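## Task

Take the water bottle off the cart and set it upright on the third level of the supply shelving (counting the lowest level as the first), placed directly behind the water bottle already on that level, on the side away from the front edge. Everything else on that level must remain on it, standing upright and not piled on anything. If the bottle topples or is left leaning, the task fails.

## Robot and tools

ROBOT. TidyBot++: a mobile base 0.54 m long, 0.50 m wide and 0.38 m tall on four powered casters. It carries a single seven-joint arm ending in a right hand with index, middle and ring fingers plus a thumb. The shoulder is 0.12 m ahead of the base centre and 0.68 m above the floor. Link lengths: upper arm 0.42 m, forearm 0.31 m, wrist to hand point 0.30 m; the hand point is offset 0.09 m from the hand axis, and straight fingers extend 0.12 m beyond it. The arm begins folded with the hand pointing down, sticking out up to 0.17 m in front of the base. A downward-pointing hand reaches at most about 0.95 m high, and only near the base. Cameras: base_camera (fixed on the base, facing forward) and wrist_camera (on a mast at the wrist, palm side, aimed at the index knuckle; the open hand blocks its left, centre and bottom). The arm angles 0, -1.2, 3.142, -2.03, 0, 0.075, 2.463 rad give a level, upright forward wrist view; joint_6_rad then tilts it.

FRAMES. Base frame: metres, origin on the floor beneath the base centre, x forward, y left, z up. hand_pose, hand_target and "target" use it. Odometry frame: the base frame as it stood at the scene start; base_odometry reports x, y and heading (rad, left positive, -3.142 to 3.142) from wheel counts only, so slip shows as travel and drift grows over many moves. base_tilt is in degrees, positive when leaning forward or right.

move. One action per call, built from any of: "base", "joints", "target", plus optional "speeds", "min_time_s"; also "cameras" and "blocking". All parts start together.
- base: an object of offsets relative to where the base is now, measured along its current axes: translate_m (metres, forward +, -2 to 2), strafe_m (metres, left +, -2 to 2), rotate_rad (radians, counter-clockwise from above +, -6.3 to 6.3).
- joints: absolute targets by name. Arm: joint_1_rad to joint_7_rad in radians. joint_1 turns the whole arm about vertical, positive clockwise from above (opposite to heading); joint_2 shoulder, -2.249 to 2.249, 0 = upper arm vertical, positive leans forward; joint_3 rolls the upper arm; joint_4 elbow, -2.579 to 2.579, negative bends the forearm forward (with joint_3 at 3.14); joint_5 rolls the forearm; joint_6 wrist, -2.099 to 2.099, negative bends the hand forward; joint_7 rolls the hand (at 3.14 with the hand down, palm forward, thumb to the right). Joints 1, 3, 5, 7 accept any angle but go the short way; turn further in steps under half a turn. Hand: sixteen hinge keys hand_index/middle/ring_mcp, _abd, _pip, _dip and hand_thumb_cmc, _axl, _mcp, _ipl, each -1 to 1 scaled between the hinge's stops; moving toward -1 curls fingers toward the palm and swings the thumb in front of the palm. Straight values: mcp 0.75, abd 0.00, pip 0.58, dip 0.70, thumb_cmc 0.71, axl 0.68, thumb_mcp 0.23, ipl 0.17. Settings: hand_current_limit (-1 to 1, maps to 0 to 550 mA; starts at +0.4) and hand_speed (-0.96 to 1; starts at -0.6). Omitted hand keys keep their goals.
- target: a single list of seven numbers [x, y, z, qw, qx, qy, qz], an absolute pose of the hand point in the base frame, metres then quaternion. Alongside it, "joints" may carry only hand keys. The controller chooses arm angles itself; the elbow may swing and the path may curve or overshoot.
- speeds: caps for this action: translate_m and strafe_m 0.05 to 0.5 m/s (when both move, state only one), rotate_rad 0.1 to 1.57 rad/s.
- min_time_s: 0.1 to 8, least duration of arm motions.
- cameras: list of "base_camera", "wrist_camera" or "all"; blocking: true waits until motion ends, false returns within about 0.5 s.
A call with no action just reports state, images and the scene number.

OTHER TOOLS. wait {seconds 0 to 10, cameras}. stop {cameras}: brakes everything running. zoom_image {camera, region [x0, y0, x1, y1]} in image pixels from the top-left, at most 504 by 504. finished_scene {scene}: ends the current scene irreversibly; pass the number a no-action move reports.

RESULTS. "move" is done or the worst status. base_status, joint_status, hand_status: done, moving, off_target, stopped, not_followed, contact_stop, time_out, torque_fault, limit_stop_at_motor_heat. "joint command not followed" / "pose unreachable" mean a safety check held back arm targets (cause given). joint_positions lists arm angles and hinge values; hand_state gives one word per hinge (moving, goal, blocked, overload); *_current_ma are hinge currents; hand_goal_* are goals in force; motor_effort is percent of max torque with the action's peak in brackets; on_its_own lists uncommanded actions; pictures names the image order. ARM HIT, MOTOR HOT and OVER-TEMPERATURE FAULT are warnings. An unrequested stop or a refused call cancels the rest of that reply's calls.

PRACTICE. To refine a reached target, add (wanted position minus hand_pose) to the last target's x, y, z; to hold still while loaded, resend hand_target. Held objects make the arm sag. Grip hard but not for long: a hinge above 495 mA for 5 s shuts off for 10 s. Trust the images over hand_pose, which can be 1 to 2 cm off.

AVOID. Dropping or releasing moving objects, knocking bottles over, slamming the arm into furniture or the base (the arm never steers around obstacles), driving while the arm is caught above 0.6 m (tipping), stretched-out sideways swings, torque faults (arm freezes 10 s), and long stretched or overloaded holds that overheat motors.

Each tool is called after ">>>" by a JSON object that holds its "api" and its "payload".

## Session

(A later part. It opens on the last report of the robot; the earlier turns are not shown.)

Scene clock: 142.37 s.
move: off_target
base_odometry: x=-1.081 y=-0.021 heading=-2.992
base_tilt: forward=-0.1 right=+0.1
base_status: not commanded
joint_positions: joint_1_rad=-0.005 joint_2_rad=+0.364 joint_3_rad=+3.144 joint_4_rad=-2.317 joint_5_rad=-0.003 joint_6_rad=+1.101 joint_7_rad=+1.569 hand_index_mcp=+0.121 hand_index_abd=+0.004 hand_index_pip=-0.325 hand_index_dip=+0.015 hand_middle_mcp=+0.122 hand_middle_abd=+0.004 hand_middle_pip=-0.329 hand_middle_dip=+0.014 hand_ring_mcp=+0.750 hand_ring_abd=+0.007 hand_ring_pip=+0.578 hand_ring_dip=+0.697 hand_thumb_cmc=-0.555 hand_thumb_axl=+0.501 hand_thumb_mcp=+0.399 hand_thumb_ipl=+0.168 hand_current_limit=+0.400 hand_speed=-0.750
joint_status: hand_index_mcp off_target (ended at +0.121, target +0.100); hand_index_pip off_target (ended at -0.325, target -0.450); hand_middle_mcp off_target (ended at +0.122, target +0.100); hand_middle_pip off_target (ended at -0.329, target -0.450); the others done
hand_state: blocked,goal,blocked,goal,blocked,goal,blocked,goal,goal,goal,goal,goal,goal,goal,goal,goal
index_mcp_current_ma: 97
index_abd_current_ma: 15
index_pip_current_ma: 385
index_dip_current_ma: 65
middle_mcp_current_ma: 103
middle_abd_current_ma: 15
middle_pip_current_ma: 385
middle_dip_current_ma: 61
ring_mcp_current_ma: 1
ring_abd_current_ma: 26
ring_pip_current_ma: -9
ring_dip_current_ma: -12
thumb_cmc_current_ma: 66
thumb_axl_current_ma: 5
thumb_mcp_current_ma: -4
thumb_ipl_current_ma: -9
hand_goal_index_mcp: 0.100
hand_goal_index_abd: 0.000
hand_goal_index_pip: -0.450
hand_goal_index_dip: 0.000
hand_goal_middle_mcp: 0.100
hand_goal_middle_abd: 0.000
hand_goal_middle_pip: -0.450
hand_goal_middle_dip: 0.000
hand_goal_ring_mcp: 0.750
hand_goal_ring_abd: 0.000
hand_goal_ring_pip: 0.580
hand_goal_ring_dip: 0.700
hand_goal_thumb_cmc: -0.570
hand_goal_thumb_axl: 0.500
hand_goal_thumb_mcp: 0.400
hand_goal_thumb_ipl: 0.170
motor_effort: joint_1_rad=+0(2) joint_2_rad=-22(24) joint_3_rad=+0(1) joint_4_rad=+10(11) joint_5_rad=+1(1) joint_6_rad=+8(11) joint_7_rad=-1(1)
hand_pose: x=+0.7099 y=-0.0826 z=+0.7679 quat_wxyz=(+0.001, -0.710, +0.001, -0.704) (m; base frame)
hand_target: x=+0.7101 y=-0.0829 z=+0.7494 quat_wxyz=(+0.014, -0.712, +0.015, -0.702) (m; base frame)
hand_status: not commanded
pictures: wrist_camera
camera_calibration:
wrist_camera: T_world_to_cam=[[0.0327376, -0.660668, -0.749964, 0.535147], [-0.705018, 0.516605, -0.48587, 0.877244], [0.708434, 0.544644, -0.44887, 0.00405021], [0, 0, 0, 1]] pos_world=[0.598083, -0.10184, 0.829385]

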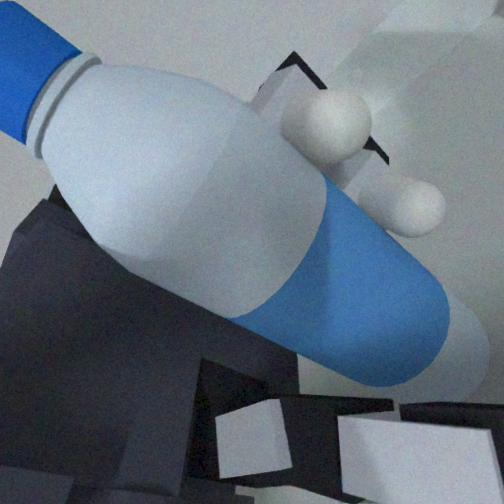

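>>> {"api": "move", "payload": {"joints": {"hand_thumb_mcp": -0.3, "hand_thumb_ipl": -0.4}, "cameras": ["wrist_camera"]}}

Scene clock: 144.47 s.
move: off_target
base_odometry: x=-1.081 y=-0.021 heading=-2.992
base_tilt: forward=-0.1 right=+0.1
base_status: not commanded
joint_positions: joint_1_rad=-0.005 joint_2_rad=+0.364 joint_3_rad=+3.144 joint_4_rad=-2.317 joint_5_rad=-0.003 joint_6_rad=+1.101 joint_7_rad=+1.569 hand_index_mcp=+0.123 hand_index_abd=+0.004 hand_index_pip=-0.329 hand_index_dip=+0.015 hand_middle_mcp=+0.123 hand_middle_abd=+0.004 hand_middle_pip=-0.330 hand_middle_dip=+0.014 hand_ring_mcp=+0.750 hand_ring_abd=+0.007 hand_ring_pip=+0.578 hand_ring_dip=+0.697 hand_thumb_cmc=-0.555 hand_thumb_axl=+0.501 hand_thumb_mcp=-0.073 hand_thumb_ipl=-0.306 hand_current_limit=+0.400 hand_speed=-0.750
joint_status: hand_thumb_mcp off_target (ended at -0.073, target -0.300); hand_thumb_ipl off_target (ended at -0.306, target -0.400)
hand_state: blocked,goal,blocked,goal,blocked,goal,blocked,goal,goal,goal,goal,goal,goal,goal,blocked,blocked
index_mcp_current_ma: 108
index_abd_current_ma: 15
index_pip_current_ma: 385
index_dip_current_ma: 66
middle_mcp_current_ma: 109
middle_abd_current_ma: 15
middle_pip_current_ma: 385
middle_dip_current_ma: 61
ring_mcp_current_ma: 1
ring_abd_current_ma: 26
ring_pip_current_ma: -9
ring_dip_current_ma: -12
thumb_cmc_current_ma: 66
thumb_axl_current_ma: 6
thumb_mcp_current_ma: 385
thumb_ipl_current_ma: 385
hand_goal_index_mcp: 0.100
hand_goal_index_abd: 0.000
hand_goal_index_pip: -0.450
hand_goal_index_dip: 0.000
hand_goal_middle_mcp: 0.100
hand_goal_middle_abd: 0.000
hand_goal_middle_pip: -0.450
hand_goal_middle_dip: 0.000
hand_goal_ring_mcp: 0.750
hand_goal_ring_abd: 0.000
hand_goal_ring_pip: 0.580
hand_goal_ring_dip: 0.700
hand_goal_thumb_cmc: -0.570
hand_goal_thumb_axl: 0.500
hand_goal_thumb_mcp: -0.300
hand_goal_thumb_ipl: -0.400
motor_effort: joint_1_rad=-1(1) joint_2_rad=-22(22) joint_3_rad=-1(2) joint_4_rad=+10(10) joint_5_rad=+2(2) joint_6_rad=+9(9) joint_7_rad=+0(1)
hand_pose: x=+0.7099 y=-0.0826 z=+0.7680 quat_wxyz=(+0.001, -0.710, +0.001, -0.704) (m; base frame)
hand_target: x=+0.7101 y=-0.0829 z=+0.7494 quat_wxyz=(+0.014, -0.712, +0.015, -0.702) (m; base frame)
hand_status: not commanded
pictures: wrist_camera
camera_calibration:
wrist_camera: T_world_to_cam=[[0.032857, -0.660669, -0.749958, 0.535146], [-0.704859, 0.516667, -0.486034, 0.877341], [0.708586, 0.544585, -0.448702, 0.00385907], [0, 0, 0, 1]] pos_world=[0.598084, -0.10184, 0.829487]

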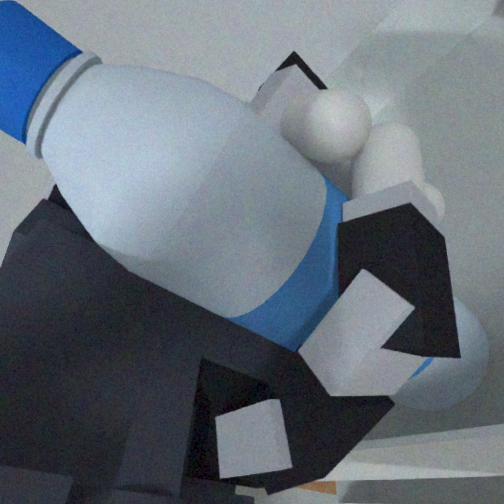

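>>> {"api": "move", "payload": {"joints": {"joint_2_rad": 0.25, "joint_4_rad": -2.25, "joint_6_rad": 0.93}, "min_time_s": 1.5, "cameras": ["wrist_camera"]}}

Scene clock: 146.43 s.
move: done
base_odometry: x=-1.081 y=-0.021 heading=-2.992
base_tilt: forward=-0.1 right=+0.1
base_status: not commanded
joint_positions: joint_1_rad=-0.005 joint_2_rad=+0.323 joint_3_rad=+3.144 joint_4_rad=-2.290 joint_5_rad=-0.003 joint_6_rad=+0.980 joint_7_rad=+1.568 hand_index_mcp=+0.133 hand_index_abd=+0.004 hand_index_pip=-0.337 hand_index_dip=+0.015 hand_middle_mcp=+0.123 hand_middle_abd=+0.004 hand_middle_pip=-0.331 hand_middle_dip=+0.016 hand_ring_mcp=+0.750 hand_ring_abd=+0.007 hand_ring_pip=+0.578 hand_ring_dip=+0.697 hand_thumb_cmc=-0.554 hand_thumb_axl=+0.503 hand_thumb_mcp=-0.073 hand_thumb_ipl=-0.320 hand_current_limit=+0.400 hand_speed=-0.750
joint_status: all done
hand_state: blocked,goal,blocked,goal,blocked,goal,blocked,goal,goal,goal,goal,goal,goal,goal,blocked,blocked
index_mcp_current_ma: 156
index_abd_current_ma: 15
index_pip_current_ma: 385
index_dip_current_ma: 67
middle_mcp_current_ma: 111
middle_abd_current_ma: 15
middle_pip_current_ma: 385
middle_dip_current_ma: 71
ring_mcp_current_ma: 1
ring_abd_current_ma: 26
ring_pip_current_ma: -9
ring_dip_current_ma: -12
thumb_cmc_current_ma: 70
thumb_axl_current_ma: 17
thumb_mcp_current_ma: 385
thumb_ipl_current_ma: 385
hand_goal_index_mcp: 0.100
hand_goal_index_abd: 0.000
hand_goal_index_pip: -0.450
hand_goal_index_dip: 0.000
hand_goal_middle_mcp: 0.100
hand_goal_middle_abd: 0.000
hand_goal_middle_pip: -0.450
hand_goal_middle_dip: 0.000
hand_goal_ring_mcp: 0.750
hand_goal_ring_abd: 0.000
hand_goal_ring_pip: 0.580
hand_goal_ring_dip: 0.700
hand_goal_thumb_cmc: -0.570
hand_goal_thumb_axl: 0.500
hand_goal_thumb_mcp: -0.300
hand_goal_thumb_ipl: -0.400
motor_effort: joint_1_rad=+1(1) joint_2_rad=-25(25) joint_3_rad=+0(1) joint_4_rad=+14(15) joint_5_rad=+1(2) joint_6_rad=+12(13) joint_7_rad=+1(1)
hand_pose: x=+0.7107 y=-0.0825 z=+0.7677 quat_wxyz=(+0.001, -0.729, +0.001, -0.685) (m; base frame)
hand_target: x=+0.7127 y=-0.0829 z=+0.8117 quat_wxyz=(+0.014, -0.707, +0.015, -0.707) (m; base frame)
hand_status: not commanded
pictures: wrist_camera
camera_calibration:
wrist_camera: T_world_to_cam=[[-0.0074852, -0.659946, -0.751276, 0.564699], [-0.729978, 0.517079, -0.446947, 0.865551], [0.68343, 0.545069, -0.485616, 0.0494441], [0, 0, 0, 1]] pos_world=[0.602268, -0.101838, 0.835111]

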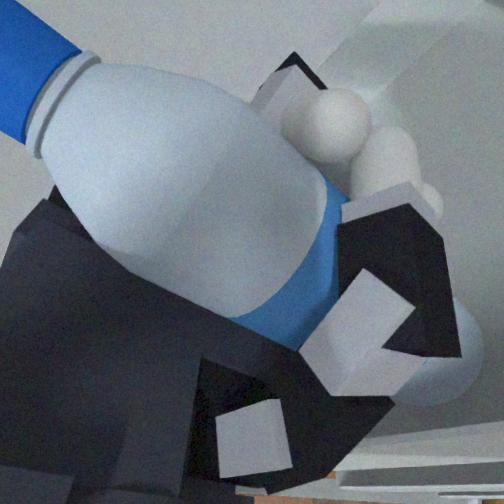

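>>> {"api": "move", "payload": {"joints": {"joint_2_rad": 0.07, "joint_4_rad": -2.09, "joint_6_rad": 0.66}, "min_time_s": 3, "cameras": ["wrist_camera"]}}

Scene clock: 149.93 s.
move: done
base_odometry: x=-1.081 y=-0.021 heading=-2.992
base_tilt: forward=-0.1 right=+0.1
base_status: not commanded
joint_positions: joint_1_rad=-0.005 joint_2_rad=+0.146 joint_3_rad=+3.144 joint_4_rad=-2.141 joint_5_rad=-0.003 joint_6_rad=+0.708 joint_7_rad=+1.568 hand_index_mcp=+0.133 hand_index_abd=+0.004 hand_index_pip=-0.337 hand_index_dip=+0.015 hand_middle_mcp=+0.123 hand_middle_abd=+0.004 hand_middle_pip=-0.331 hand_middle_dip=+0.016 hand_ring_mcp=+0.750 hand_ring_abd=+0.007 hand_ring_pip=+0.578 hand_ring_dip=+0.697 hand_thumb_cmc=-0.554 hand_thumb_axl=+0.503 hand_thumb_mcp=-0.073 hand_thumb_ipl=-0.320 hand_current_limit=+0.400 hand_speed=-0.750
joint_status: all done
hand_state: blocked,goal,blocked,goal,blocked,goal,blocked,goal,goal,goal,goal,goal,goal,goal,blocked,blocked
index_mcp_current_ma: 156
index_abd_current_ma: 15
index_pip_current_ma: 385
index_dip_current_ma: 67
middle_mcp_current_ma: 111
middle_abd_current_ma: 15
middle_pip_current_ma: 385
middle_dip_current_ma: 71
ring_mcp_current_ma: 1
ring_abd_current_ma: 26
ring_pip_current_ma: -9
ring_dip_current_ma: -12
thumb_cmc_current_ma: 71
thumb_axl_current_ma: 17
thumb_mcp_current_ma: 385
thumb_ipl_current_ma: 385
hand_goal_index_mcp: 0.100
hand_goal_index_abd: 0.000
hand_goal_index_pip: -0.450
hand_goal_index_dip: 0.000
hand_goal_middle_mcp: 0.100
hand_goal_middle_abd: 0.000
hand_goal_middle_pip: -0.450
hand_goal_middle_dip: 0.000
hand_goal_ring_mcp: 0.750
hand_goal_ring_abd: 0.000
hand_goal_ring_pip: 0.580
hand_goal_ring_dip: 0.700
hand_goal_thumb_cmc: -0.570
hand_goal_thumb_axl: 0.500
hand_goal_thumb_mcp: -0.300
hand_goal_thumb_ipl: -0.400
motor_effort: joint_1_rad=+1(1) joint_2_rad=-24(27) joint_3_rad=+0(1) joint_4_rad=+19(19) joint_5_rad=+2(2) joint_6_rad=+14(14) joint_7_rad=+1(2)
hand_pose: x=+0.7186 y=-0.0824 z=+0.8660 quat_wxyz=(+0.002, -0.710, +0.001, -0.704) (m; base frame)
hand_target: x=+0.7123 y=-0.0829 z=+0.9221 quat_wxyz=(+0.015, -0.681, +0.014, -0.732) (m; base frame)
hand_status: not commanded
pictures: wrist_camera
camera_calibration:
wrist_camera: T_world_to_cam=[[0.0333701, -0.659105, -0.75131, 0.609398], [-0.7051, 0.517238, -0.485077, 0.930373], [0.708322, 0.545936, -0.447475, 0.040785], [0, 0, 0, 1]] pos_world=[0.606781, -0.101833, 0.927399]

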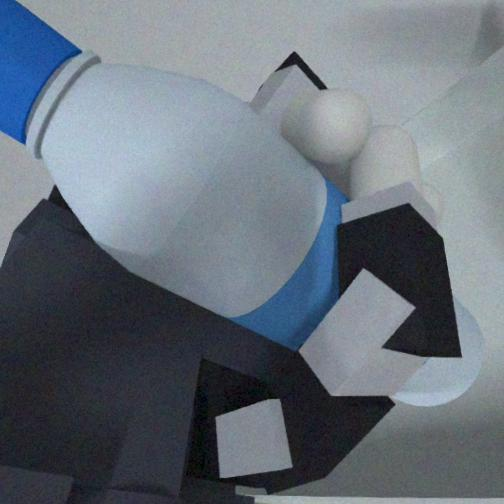

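>>> {"api": "move", "payload": {"joints": {"joint_2_rad": -0.03, "joint_4_rad": -2.05, "joint_6_rad": 0.53}, "min_time_s": 1.5}}

>>> {"api": "move", "payload": {"base": {"translate_m": -0.25, "strafe_m": 0}, "speeds": {"translate_m": 0.25}, "cameras": ["wrist_camera"]}}

Scene clock: 152.00 s.
move: done
base_odometry: x=-1.081 y=-0.021 heading=-2.992
base_tilt: forward=-0.2 right=+0.1
base_status: not commanded
joint_positions: joint_1_rad=-0.005 joint_2_rad=+0.043 joint_3_rad=+3.144 joint_4_rad=-2.104 joint_5_rad=-0.003 joint_6_rad=+0.578 joint_7_rad=+1.568 hand_index_mcp=+0.133 hand_index_abd=+0.004 hand_index_pip=-0.337 hand_index_dip=+0.015 hand_middle_mcp=+0.123 hand_middle_abd=+0.004 hand_middle_pip=-0.331 hand_middle_dip=+0.016 hand_ring_mcp=+0.750 hand_ring_abd=+0.007 hand_ring_pip=+0.578 hand_ring_dip=+0.697 hand_thumb_cmc=-0.554 hand_thumb_axl=+0.503 hand_thumb_mcp=-0.073 hand_thumb_ipl=-0.320 hand_current_limit=+0.400 hand_speed=-0.750
joint_status: all done
hand_state: blocked,goal,blocked,goal,blocked,goal,blocked,goal,goal,goal,goal,goal,goal,goal,blocked,blocked
index_mcp_current_ma: 156
index_abd_current_ma: 15
index_pip_current_ma: 385
index_dip_current_ma: 67
middle_mcp_current_ma: 111
middle_abd_current_ma: 15
middle_pip_current_ma: 385
middle_dip_current_ma: 71
ring_mcp_current_ma: 1
ring_abd_current_ma: 26
ring_pip_current_ma: -9
ring_dip_current_ma: -12
thumb_cmc_current_ma: 71
thumb_axl_current_ma: 17
thumb_mcp_current_ma: 385
thumb_ipl_current_ma: 385
hand_goal_index_mcp: 0.100
hand_goal_index_abd: 0.000
hand_goal_index_pip: -0.450
hand_goal_index_dip: 0.000
hand_goal_middle_mcp: 0.100
hand_goal_middle_abd: 0.000
hand_goal_middle_pip: -0.450
hand_goal_middle_dip: 0.000
hand_goal_ring_mcp: 0.750
hand_goal_ring_abd: 0.000
hand_goal_ring_pip: 0.580
hand_goal_ring_dip: 0.700
hand_goal_thumb_cmc: -0.570
hand_goal_thumb_axl: 0.500
hand_goal_thumb_mcp: -0.300
hand_goal_thumb_ipl: -0.400
motor_effort: joint_1_rad=+0(1) joint_2_rad=-22(25) joint_3_rad=+0(0) joint_4_rad=+20(21) joint_5_rad=+2(2) joint_6_rad=+14(15) joint_7_rad=+1(2)
hand_pose: x=+0.7022 y=-0.0824 z=+0.9081 quat_wxyz=(+0.002, -0.707, +0.001, -0.708) (m; base frame)
hand_target: x=+0.6921 y=-0.0829 z=+0.9641 quat_wxyz=(+0.015, -0.678, +0.014, -0.735) (m; base frame)
hand_status: not commanded
pictures: none

Scene clock: 153.87 s.
move: done
base_odometry: x=-0.834 y=+0.016 heading=-2.992
base_tilt: forward=-0.1 right=+0.2
base_status: done
joint_positions: joint_1_rad=-0.005 joint_2_rad=+0.032 joint_3_rad=+3.144 joint_4_rad=-2.101 joint_5_rad=-0.003 joint_6_rad=+0.574 joint_7_rad=+1.568 hand_index_mcp=+0.133 hand_index_abd=+0.004 hand_index_pip=-0.338 hand_index_dip=+0.015 hand_middle_mcp=+0.123 hand_middle_abd=+0.004 hand_middle_pip=-0.331 hand_middle_dip=+0.016 hand_ring_mcp=+0.750 hand_ring_abd=+0.007 hand_ring_pip=+0.578 hand_ring_dip=+0.697 hand_thumb_cmc=-0.554 hand_thumb_axl=+0.504 hand_thumb_mcp=-0.073 hand_thumb_ipl=-0.320 hand_current_limit=+0.400 hand_speed=-0.750
joint_status: not commanded
hand_state: blocked,goal,blocked,goal,blocked,goal,blocked,goal,goal,goal,goal,goal,goal,goal,blocked,blocked
index_mcp_current_ma: 157
index_abd_current_ma: 16
index_pip_current_ma: 385
index_dip_current_ma: 67
middle_mcp_current_ma: 111
middle_abd_current_ma: 15
middle_pip_current_ma: 385
middle_dip_current_ma: 71
ring_mcp_current_ma: 1
ring_abd_current_ma: 26
ring_pip_current_ma: -9
ring_dip_current_ma: -12
thumb_cmc_current_ma: 71
thumb_axl_current_ma: 17
thumb_mcp_current_ma: 385
thumb_ipl_current_ma: 385
hand_goal_index_mcp: 0.100
hand_goal_index_abd: 0.000
hand_goal_index_pip: -0.450
hand_goal_index_dip: 0.000
hand_goal_middle_mcp: 0.100
hand_goal_middle_abd: 0.000
hand_goal_middle_pip: -0.450
hand_goal_middle_dip: 0.000
hand_goal_ring_mcp: 0.750
hand_goal_ring_abd: 0.000
hand_goal_ring_pip: 0.580
hand_goal_ring_dip: 0.700
hand_goal_thumb_cmc: -0.570
hand_goal_thumb_axl: 0.500
hand_goal_thumb_mcp: -0.300
hand_goal_thumb_ipl: -0.400
motor_effort: joint_1_rad=+0(1) joint_2_rad=-22(26) joint_3_rad=+0(1) joint_4_rad=+20(21) joint_5_rad=+2(2) joint_6_rad=+14(14) joint_7_rad=+1(1)
hand_pose: x=+0.7002 y=-0.0825 z=+0.9156 quat_wxyz=(+0.002, -0.703, +0.002, -0.712) (m; base frame)
hand_target: x=+0.6921 y=-0.0829 z=+0.9641 quat_wxyz=(+0.015, -0.678, +0.014, -0.735) (m; base frame)
hand_status: not commanded
pictures: wrist_camera
camera_calibration:
wrist_camera: T_world_to_cam=[[0.0492575, -0.658689, -0.750801, 0.635685], [-0.694826, 0.517403, -0.499511, 0.947447], [0.717489, 0.546281, -0.432189, 0.0557189], [0, 0, 0, 1]] pos_world=[0.587021, -0.101931, 0.974614]

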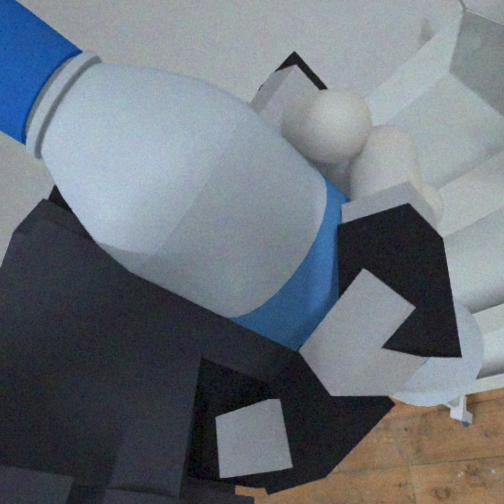

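>>> {"api": "move", "payload": {"base": {"translate_m": -0.82, "strafe_m": 0.89}, "speeds": {"translate_m": 0.4}, "joints": {"joint_2_rad": -0.30, "joint_4_rad": -1.76, "joint_6_rad": -0.06}, "min_time_s": 4}}

>>> {"api": "move", "payload": {"base": {"rotate_rad": 1.551}, "speeds": {"rotate_rad": 0.8}, "cameras": ["all"]}}

Scene clock: 159.47 s.
move: done
base_odometry: x=+0.110 y=-0.741 heading=-2.991
base_tilt: forward=-0.2 right=+0.1
base_status: done
joint_positions: joint_1_rad=-0.005 joint_2_rad=-0.234 joint_3_rad=+3.143 joint_4_rad=-1.818 joint_5_rad=-0.003 joint_6_rad=-0.011 joint_7_rad=+1.568 hand_index_mcp=+0.133 hand_index_abd=+0.004 hand_index_pip=-0.338 hand_index_dip=+0.015 hand_middle_mcp=+0.123 hand_middle_abd=+0.004 hand_middle_pip=-0.331 hand_middle_dip=+0.016 hand_ring_mcp=+0.750 hand_ring_abd=+0.007 hand_ring_pip=+0.578 hand_ring_dip=+0.697 hand_thumb_cmc=-0.554 hand_thumb_axl=+0.504 hand_thumb_mcp=-0.073 hand_thumb_ipl=-0.320 hand_current_limit=+0.400 hand_speed=-0.750
joint_status: all done
hand_state: blocked,goal,blocked,goal,blocked,goal,blocked,goal,goal,goal,goal,goal,goal,goal,blocked,blocked
index_mcp_current_ma: 157
index_abd_current_ma: 16
index_pip_current_ma: 385
index_dip_current_ma: 67
middle_mcp_current_ma: 111
middle_abd_current_ma: 15
middle_pip_current_ma: 385
middle_dip_current_ma: 71
ring_mcp_current_ma: 0
ring_abd_current_ma: 26
ring_pip_current_ma: -9
ring_dip_current_ma: -12
thumb_cmc_current_ma: 71
thumb_axl_current_ma: 17
thumb_mcp_current_ma: 385
thumb_ipl_current_ma: 385
hand_goal_index_mcp: 0.100
hand_goal_index_abd: 0.000
hand_goal_index_pip: -0.450
hand_goal_index_dip: 0.000
hand_goal_middle_mcp: 0.100
hand_goal_middle_abd: 0.000
hand_goal_middle_pip: -0.450
hand_goal_middle_dip: 0.000
hand_goal_ring_mcp: 0.750
hand_goal_ring_abd: 0.000
hand_goal_ring_pip: 0.580
hand_goal_ring_dip: 0.700
hand_goal_thumb_cmc: -0.570
hand_goal_thumb_axl: 0.500
hand_goal_thumb_mcp: -0.300
hand_goal_thumb_ipl: -0.400
motor_effort: joint_1_rad=+1(3) joint_2_rad=-15(24) joint_3_rad=+0(3) joint_4_rad=+23(24) joint_5_rad=+2(3) joint_6_rad=+13(15) joint_7_rad=+1(2)
hand_pose: x=+0.6368 y=-0.0817 z=+1.0566 quat_wxyz=(+0.003, -0.715, +0.001, -0.699) (m; base frame)
hand_target: x=+0.6095 y=-0.0829 z=+1.1077 quat_wxyz=(+0.015, -0.689, +0.014, -0.725) (m; base frame)
hand_status: not commanded
pictures: none

Scene clock: 162.23 s.
move: done
base_odometry: x=+0.110 y=-0.741 heading=-1.442
base_tilt: forward=-0.1 right=+0.1
base_status: done
joint_positions: joint_1_rad=-0.005 joint_2_rad=-0.236 joint_3_rad=+3.139 joint_4_rad=-1.818 joint_5_rad=-0.003 joint_6_rad=-0.013 joint_7_rad=+1.568 hand_index_mcp=+0.133 hand_index_abd=+0.004 hand_index_pip=-0.338 hand_index_dip=+0.015 hand_middle_mcp=+0.123 hand_middle_abd=+0.004 hand_middle_pip=-0.332 hand_middle_dip=+0.016 hand_ring_mcp=+0.750 hand_ring_abd=+0.007 hand_ring_pip=+0.578 hand_ring_dip=+0.697 hand_thumb_cmc=-0.554 hand_thumb_axl=+0.504 hand_thumb_mcp=-0.073 hand_thumb_ipl=-0.320 hand_current_limit=+0.400 hand_speed=-0.750
joint_status: not commanded
hand_state: blocked,goal,blocked,goal,blocked,goal,blocked,goal,goal,goal,goal,goal,goal,goal,blocked,blocked
index_mcp_current_ma: 157
index_abd_current_ma: 16
index_pip_current_ma: 385
index_dip_current_ma: 67
middle_mcp_current_ma: 111
middle_abd_current_ma: 15
middle_pip_current_ma: 385
middle_dip_current_ma: 71
ring_mcp_current_ma: 0
ring_abd_current_ma: 26
ring_pip_current_ma: -9
ring_dip_current_ma: -12
thumb_cmc_current_ma: 71
thumb_axl_current_ma: 17
thumb_mcp_current_ma: 385
thumb_ipl_current_ma: 385
hand_goal_index_mcp: 0.100
hand_goal_index_abd: 0.000
hand_goal_index_pip: -0.450
hand_goal_index_dip: 0.000
hand_goal_middle_mcp: 0.100
hand_goal_middle_abd: 0.000
hand_goal_middle_pip: -0.450
hand_goal_middle_dip: 0.000
hand_goal_ring_mcp: 0.750
hand_goal_ring_abd: 0.000
hand_goal_ring_pip: 0.580
hand_goal_ring_dip: 0.700
hand_goal_thumb_cmc: -0.570
hand_goal_thumb_axl: 0.500
hand_goal_thumb_mcp: -0.300
hand_goal_thumb_ipl: -0.400
motor_effort: joint_1_rad=+0(3) joint_2_rad=-15(17) joint_3_rad=+0(3) joint_4_rad=+23(24) joint_5_rad=+2(3) joint_6_rad=+14(14) joint_7_rad=+1(1)
hand_pose: x=+0.6364 y=-0.0796 z=+1.0571 quat_wxyz=(+0.004, -0.716, -0.001, -0.699) (m; base frame)
hand_target: x=+0.6095 y=-0.0829 z=+1.1077 quat_wxyz=(+0.015, -0.689, +0.014, -0.725) (m; base frame)
hand_status: not commanded
pictures: base_camera, wrist_camera
camera_calibration:
wrist_camera: T_world_to_cam=[[0.0257139, -0.658647, -0.752013, 0.763237], [-0.715834, 0.512967, -0.473757, 0.958105], [0.697796, 0.550499, -0.458292, 0.201501], [0, 0, 0, 1]] pos_world=[0.525612, -0.0996992, 1.12022]

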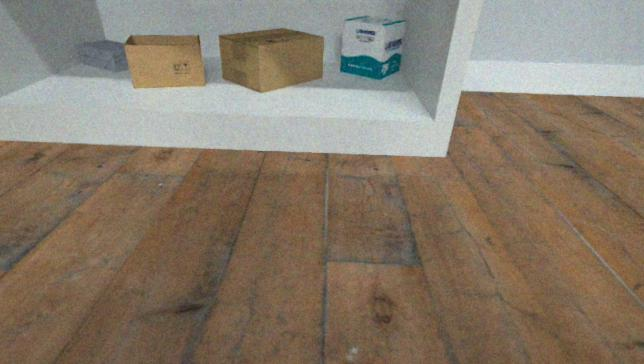

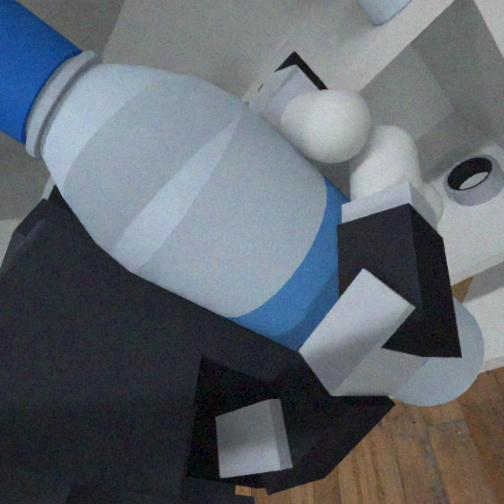

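>>> {"api": "move", "payload": {"joints": {"joint_2_rad": -0.30, "joint_4_rad": -1.42, "joint_6_rad": -0.37}, "min_time_s": 1.5, "cameras": ["wrist_camera"]}}

Scene clock: 164.90 s.
move: done
base_odometry: x=+0.110 y=-0.741 heading=-1.442
base_tilt: forward=-0.1 right=+0.1
base_status: not commanded
joint_positions: joint_1_rad=-0.005 joint_2_rad=-0.242 joint_3_rad=+3.139 joint_4_rad=-1.473 joint_5_rad=-0.003 joint_6_rad=-0.322 joint_7_rad=+1.568 hand_index_mcp=+0.133 hand_index_abd=+0.004 hand_index_pip=-0.338 hand_index_dip=+0.015 hand_middle_mcp=+0.123 hand_middle_abd=+0.004 hand_middle_pip=-0.332 hand_middle_dip=+0.016 hand_ring_mcp=+0.750 hand_ring_abd=+0.007 hand_ring_pip=+0.578 hand_ring_dip=+0.697 hand_thumb_cmc=-0.554 hand_thumb_axl=+0.504 hand_thumb_mcp=-0.073 hand_thumb_ipl=-0.320 hand_current_limit=+0.400 hand_speed=-0.750
joint_status: all done
hand_state: blocked,goal,blocked,goal,blocked,goal,blocked,goal,goal,goal,goal,goal,goal,goal,blocked,blocked
index_mcp_current_ma: 157
index_abd_current_ma: 16
index_pip_current_ma: 385
index_dip_current_ma: 67
middle_mcp_current_ma: 111
middle_abd_current_ma: 15
middle_pip_current_ma: 385
middle_dip_current_ma: 71
ring_mcp_current_ma: 0
ring_abd_current_ma: 26
ring_pip_current_ma: -9
ring_dip_current_ma: -12
thumb_cmc_current_ma: 71
thumb_axl_current_ma: 17
thumb_mcp_current_ma: 385
thumb_ipl_current_ma: 385
hand_goal_index_mcp: 0.100
hand_goal_index_abd: 0.000
hand_goal_index_pip: -0.450
hand_goal_index_dip: 0.000
hand_goal_middle_mcp: 0.100
hand_goal_middle_abd: 0.000
hand_goal_middle_pip: -0.450
hand_goal_middle_dip: 0.000
hand_goal_ring_mcp: 0.750
hand_goal_ring_abd: 0.000
hand_goal_ring_pip: 0.580
hand_goal_ring_dip: 0.700
hand_goal_thumb_cmc: -0.570
hand_goal_thumb_axl: 0.500
hand_goal_thumb_mcp: -0.300
hand_goal_thumb_ipl: -0.400
motor_effort: joint_1_rad=+1(1) joint_2_rad=-14(16) joint_3_rad=+0(1) joint_4_rad=+22(24) joint_5_rad=+2(3) joint_6_rad=+14(15) joint_7_rad=+1(1)
hand_pose: x=+0.6172 y=-0.0794 z=+1.1771 quat_wxyz=(+0.005, -0.701, -0.001, -0.713) (m; base frame)
hand_target: x=+0.5802 y=-0.0829 z=+1.2190 quat_wxyz=(+0.015, -0.678, +0.014, -0.735) (m; base frame)
hand_status: not commanded
pictures: wrist_camera
camera_calibration:
wrist_camera: T_world_to_cam=[[0.0575293, -0.658502, -0.750377, 0.832623], [-0.696008, 0.512393, -0.503017, 1.02329], [0.715726, 0.551206, -0.428845, 0.224148], [0, 0, 0, 1]] pos_world=[0.503889, -0.0995942, 1.23564]

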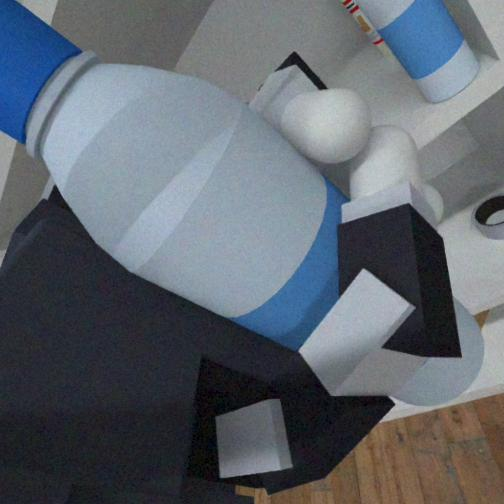

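>>> {"api": "zoom_image", "payload": {"camera": "wrist_camera", "region": [304, 0, 504, 200]}}

Scaled by 2.520.

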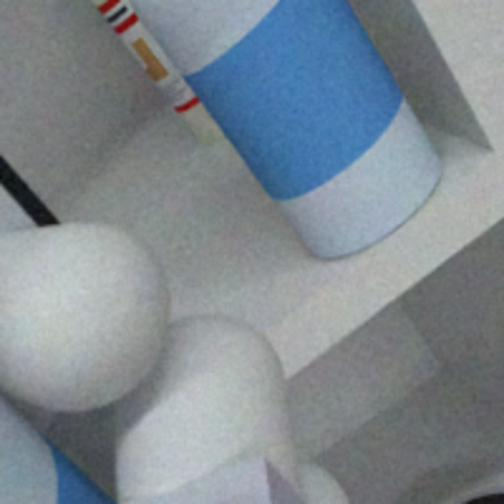

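>>> {"api": "move", "payload": {"base": {"translate_m": 0.30, "strafe_m": 0.014}, "speeds": {"translate_m": 0.25}, "cameras": ["all"]}}

Scene clock: 167.97 s.
move: done
base_odometry: x=+0.163 y=-1.037 heading=-1.440
base_tilt: forward=-0.1 right=+0.1
base_status: done
joint_positions: joint_1_rad=-0.005 joint_2_rad=-0.257 joint_3_rad=+3.139 joint_4_rad=-1.472 joint_5_rad=-0.003 joint_6_rad=-0.325 joint_7_rad=+1.568 hand_index_mcp=+0.133 hand_index_abd=+0.004 hand_index_pip=-0.338 hand_index_dip=+0.015 hand_middle_mcp=+0.123 hand_middle_abd=+0.004 hand_middle_pip=-0.332 hand_middle_dip=+0.016 hand_ring_mcp=+0.750 hand_ring_abd=+0.007 hand_ring_pip=+0.578 hand_ring_dip=+0.697 hand_thumb_cmc=-0.554 hand_thumb_axl=+0.504 hand_thumb_mcp=-0.073 hand_thumb_ipl=-0.320 hand_current_limit=+0.400 hand_speed=-0.750
joint_status: not commanded
hand_state: blocked,goal,blocked,goal,blocked,goal,blocked,goal,goal,goal,goal,goal,goal,goal,blocked,blocked
index_mcp_current_ma: 157
index_abd_current_ma: 16
index_pip_current_ma: 385
index_dip_current_ma: 67
middle_mcp_current_ma: 111
middle_abd_current_ma: 16
middle_pip_current_ma: 385
middle_dip_current_ma: 71
ring_mcp_current_ma: 0
ring_abd_current_ma: 26
ring_pip_current_ma: -9
ring_dip_current_ma: -12
thumb_cmc_current_ma: 71
thumb_axl_current_ma: 17
thumb_mcp_current_ma: 385
thumb_ipl_current_ma: 385
hand_goal_index_mcp: 0.100
hand_goal_index_abd: 0.000
hand_goal_index_pip: -0.450
hand_goal_index_dip: 0.000
hand_goal_middle_mcp: 0.100
hand_goal_middle_abd: 0.000
hand_goal_middle_pip: -0.450
hand_goal_middle_dip: 0.000
hand_goal_ring_mcp: 0.750
hand_goal_ring_abd: 0.000
hand_goal_ring_pip: 0.580
hand_goal_ring_dip: 0.700
hand_goal_thumb_cmc: -0.570
hand_goal_thumb_axl: 0.500
hand_goal_thumb_mcp: -0.300
hand_goal_thumb_ipl: -0.400
motor_effort: joint_1_rad=+0(1) joint_2_rad=-13(17) joint_3_rad=+0(1) joint_4_rad=+22(23) joint_5_rad=+2(2) joint_6_rad=+13(14) joint_7_rad=+1(1)
hand_pose: x=+0.6096 y=-0.0795 z=+1.1841 quat_wxyz=(+0.005, -0.696, -0.001, -0.718) (m; base frame)
hand_target: x=+0.5802 y=-0.0829 z=+1.2190 quat_wxyz=(+0.015, -0.678, +0.014, -0.735) (m; base frame)
hand_status: not commanded
pictures: base_camera, wrist_camera
camera_calibration:
wrist_camera: T_world_to_cam=[[0.067, -0.658429, -0.749655, 0.83157], [-0.689494, 0.512524, -0.511778, 1.02802], [0.721186, 0.551172, -0.419643, 0.218511], [0, 0, 0, 1]] pos_world=[0.495513, -0.0997946, 1.24121]

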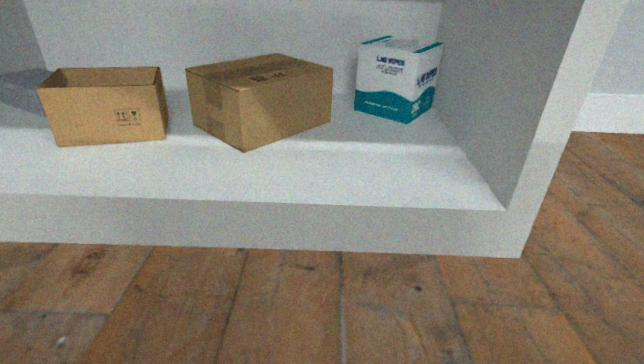

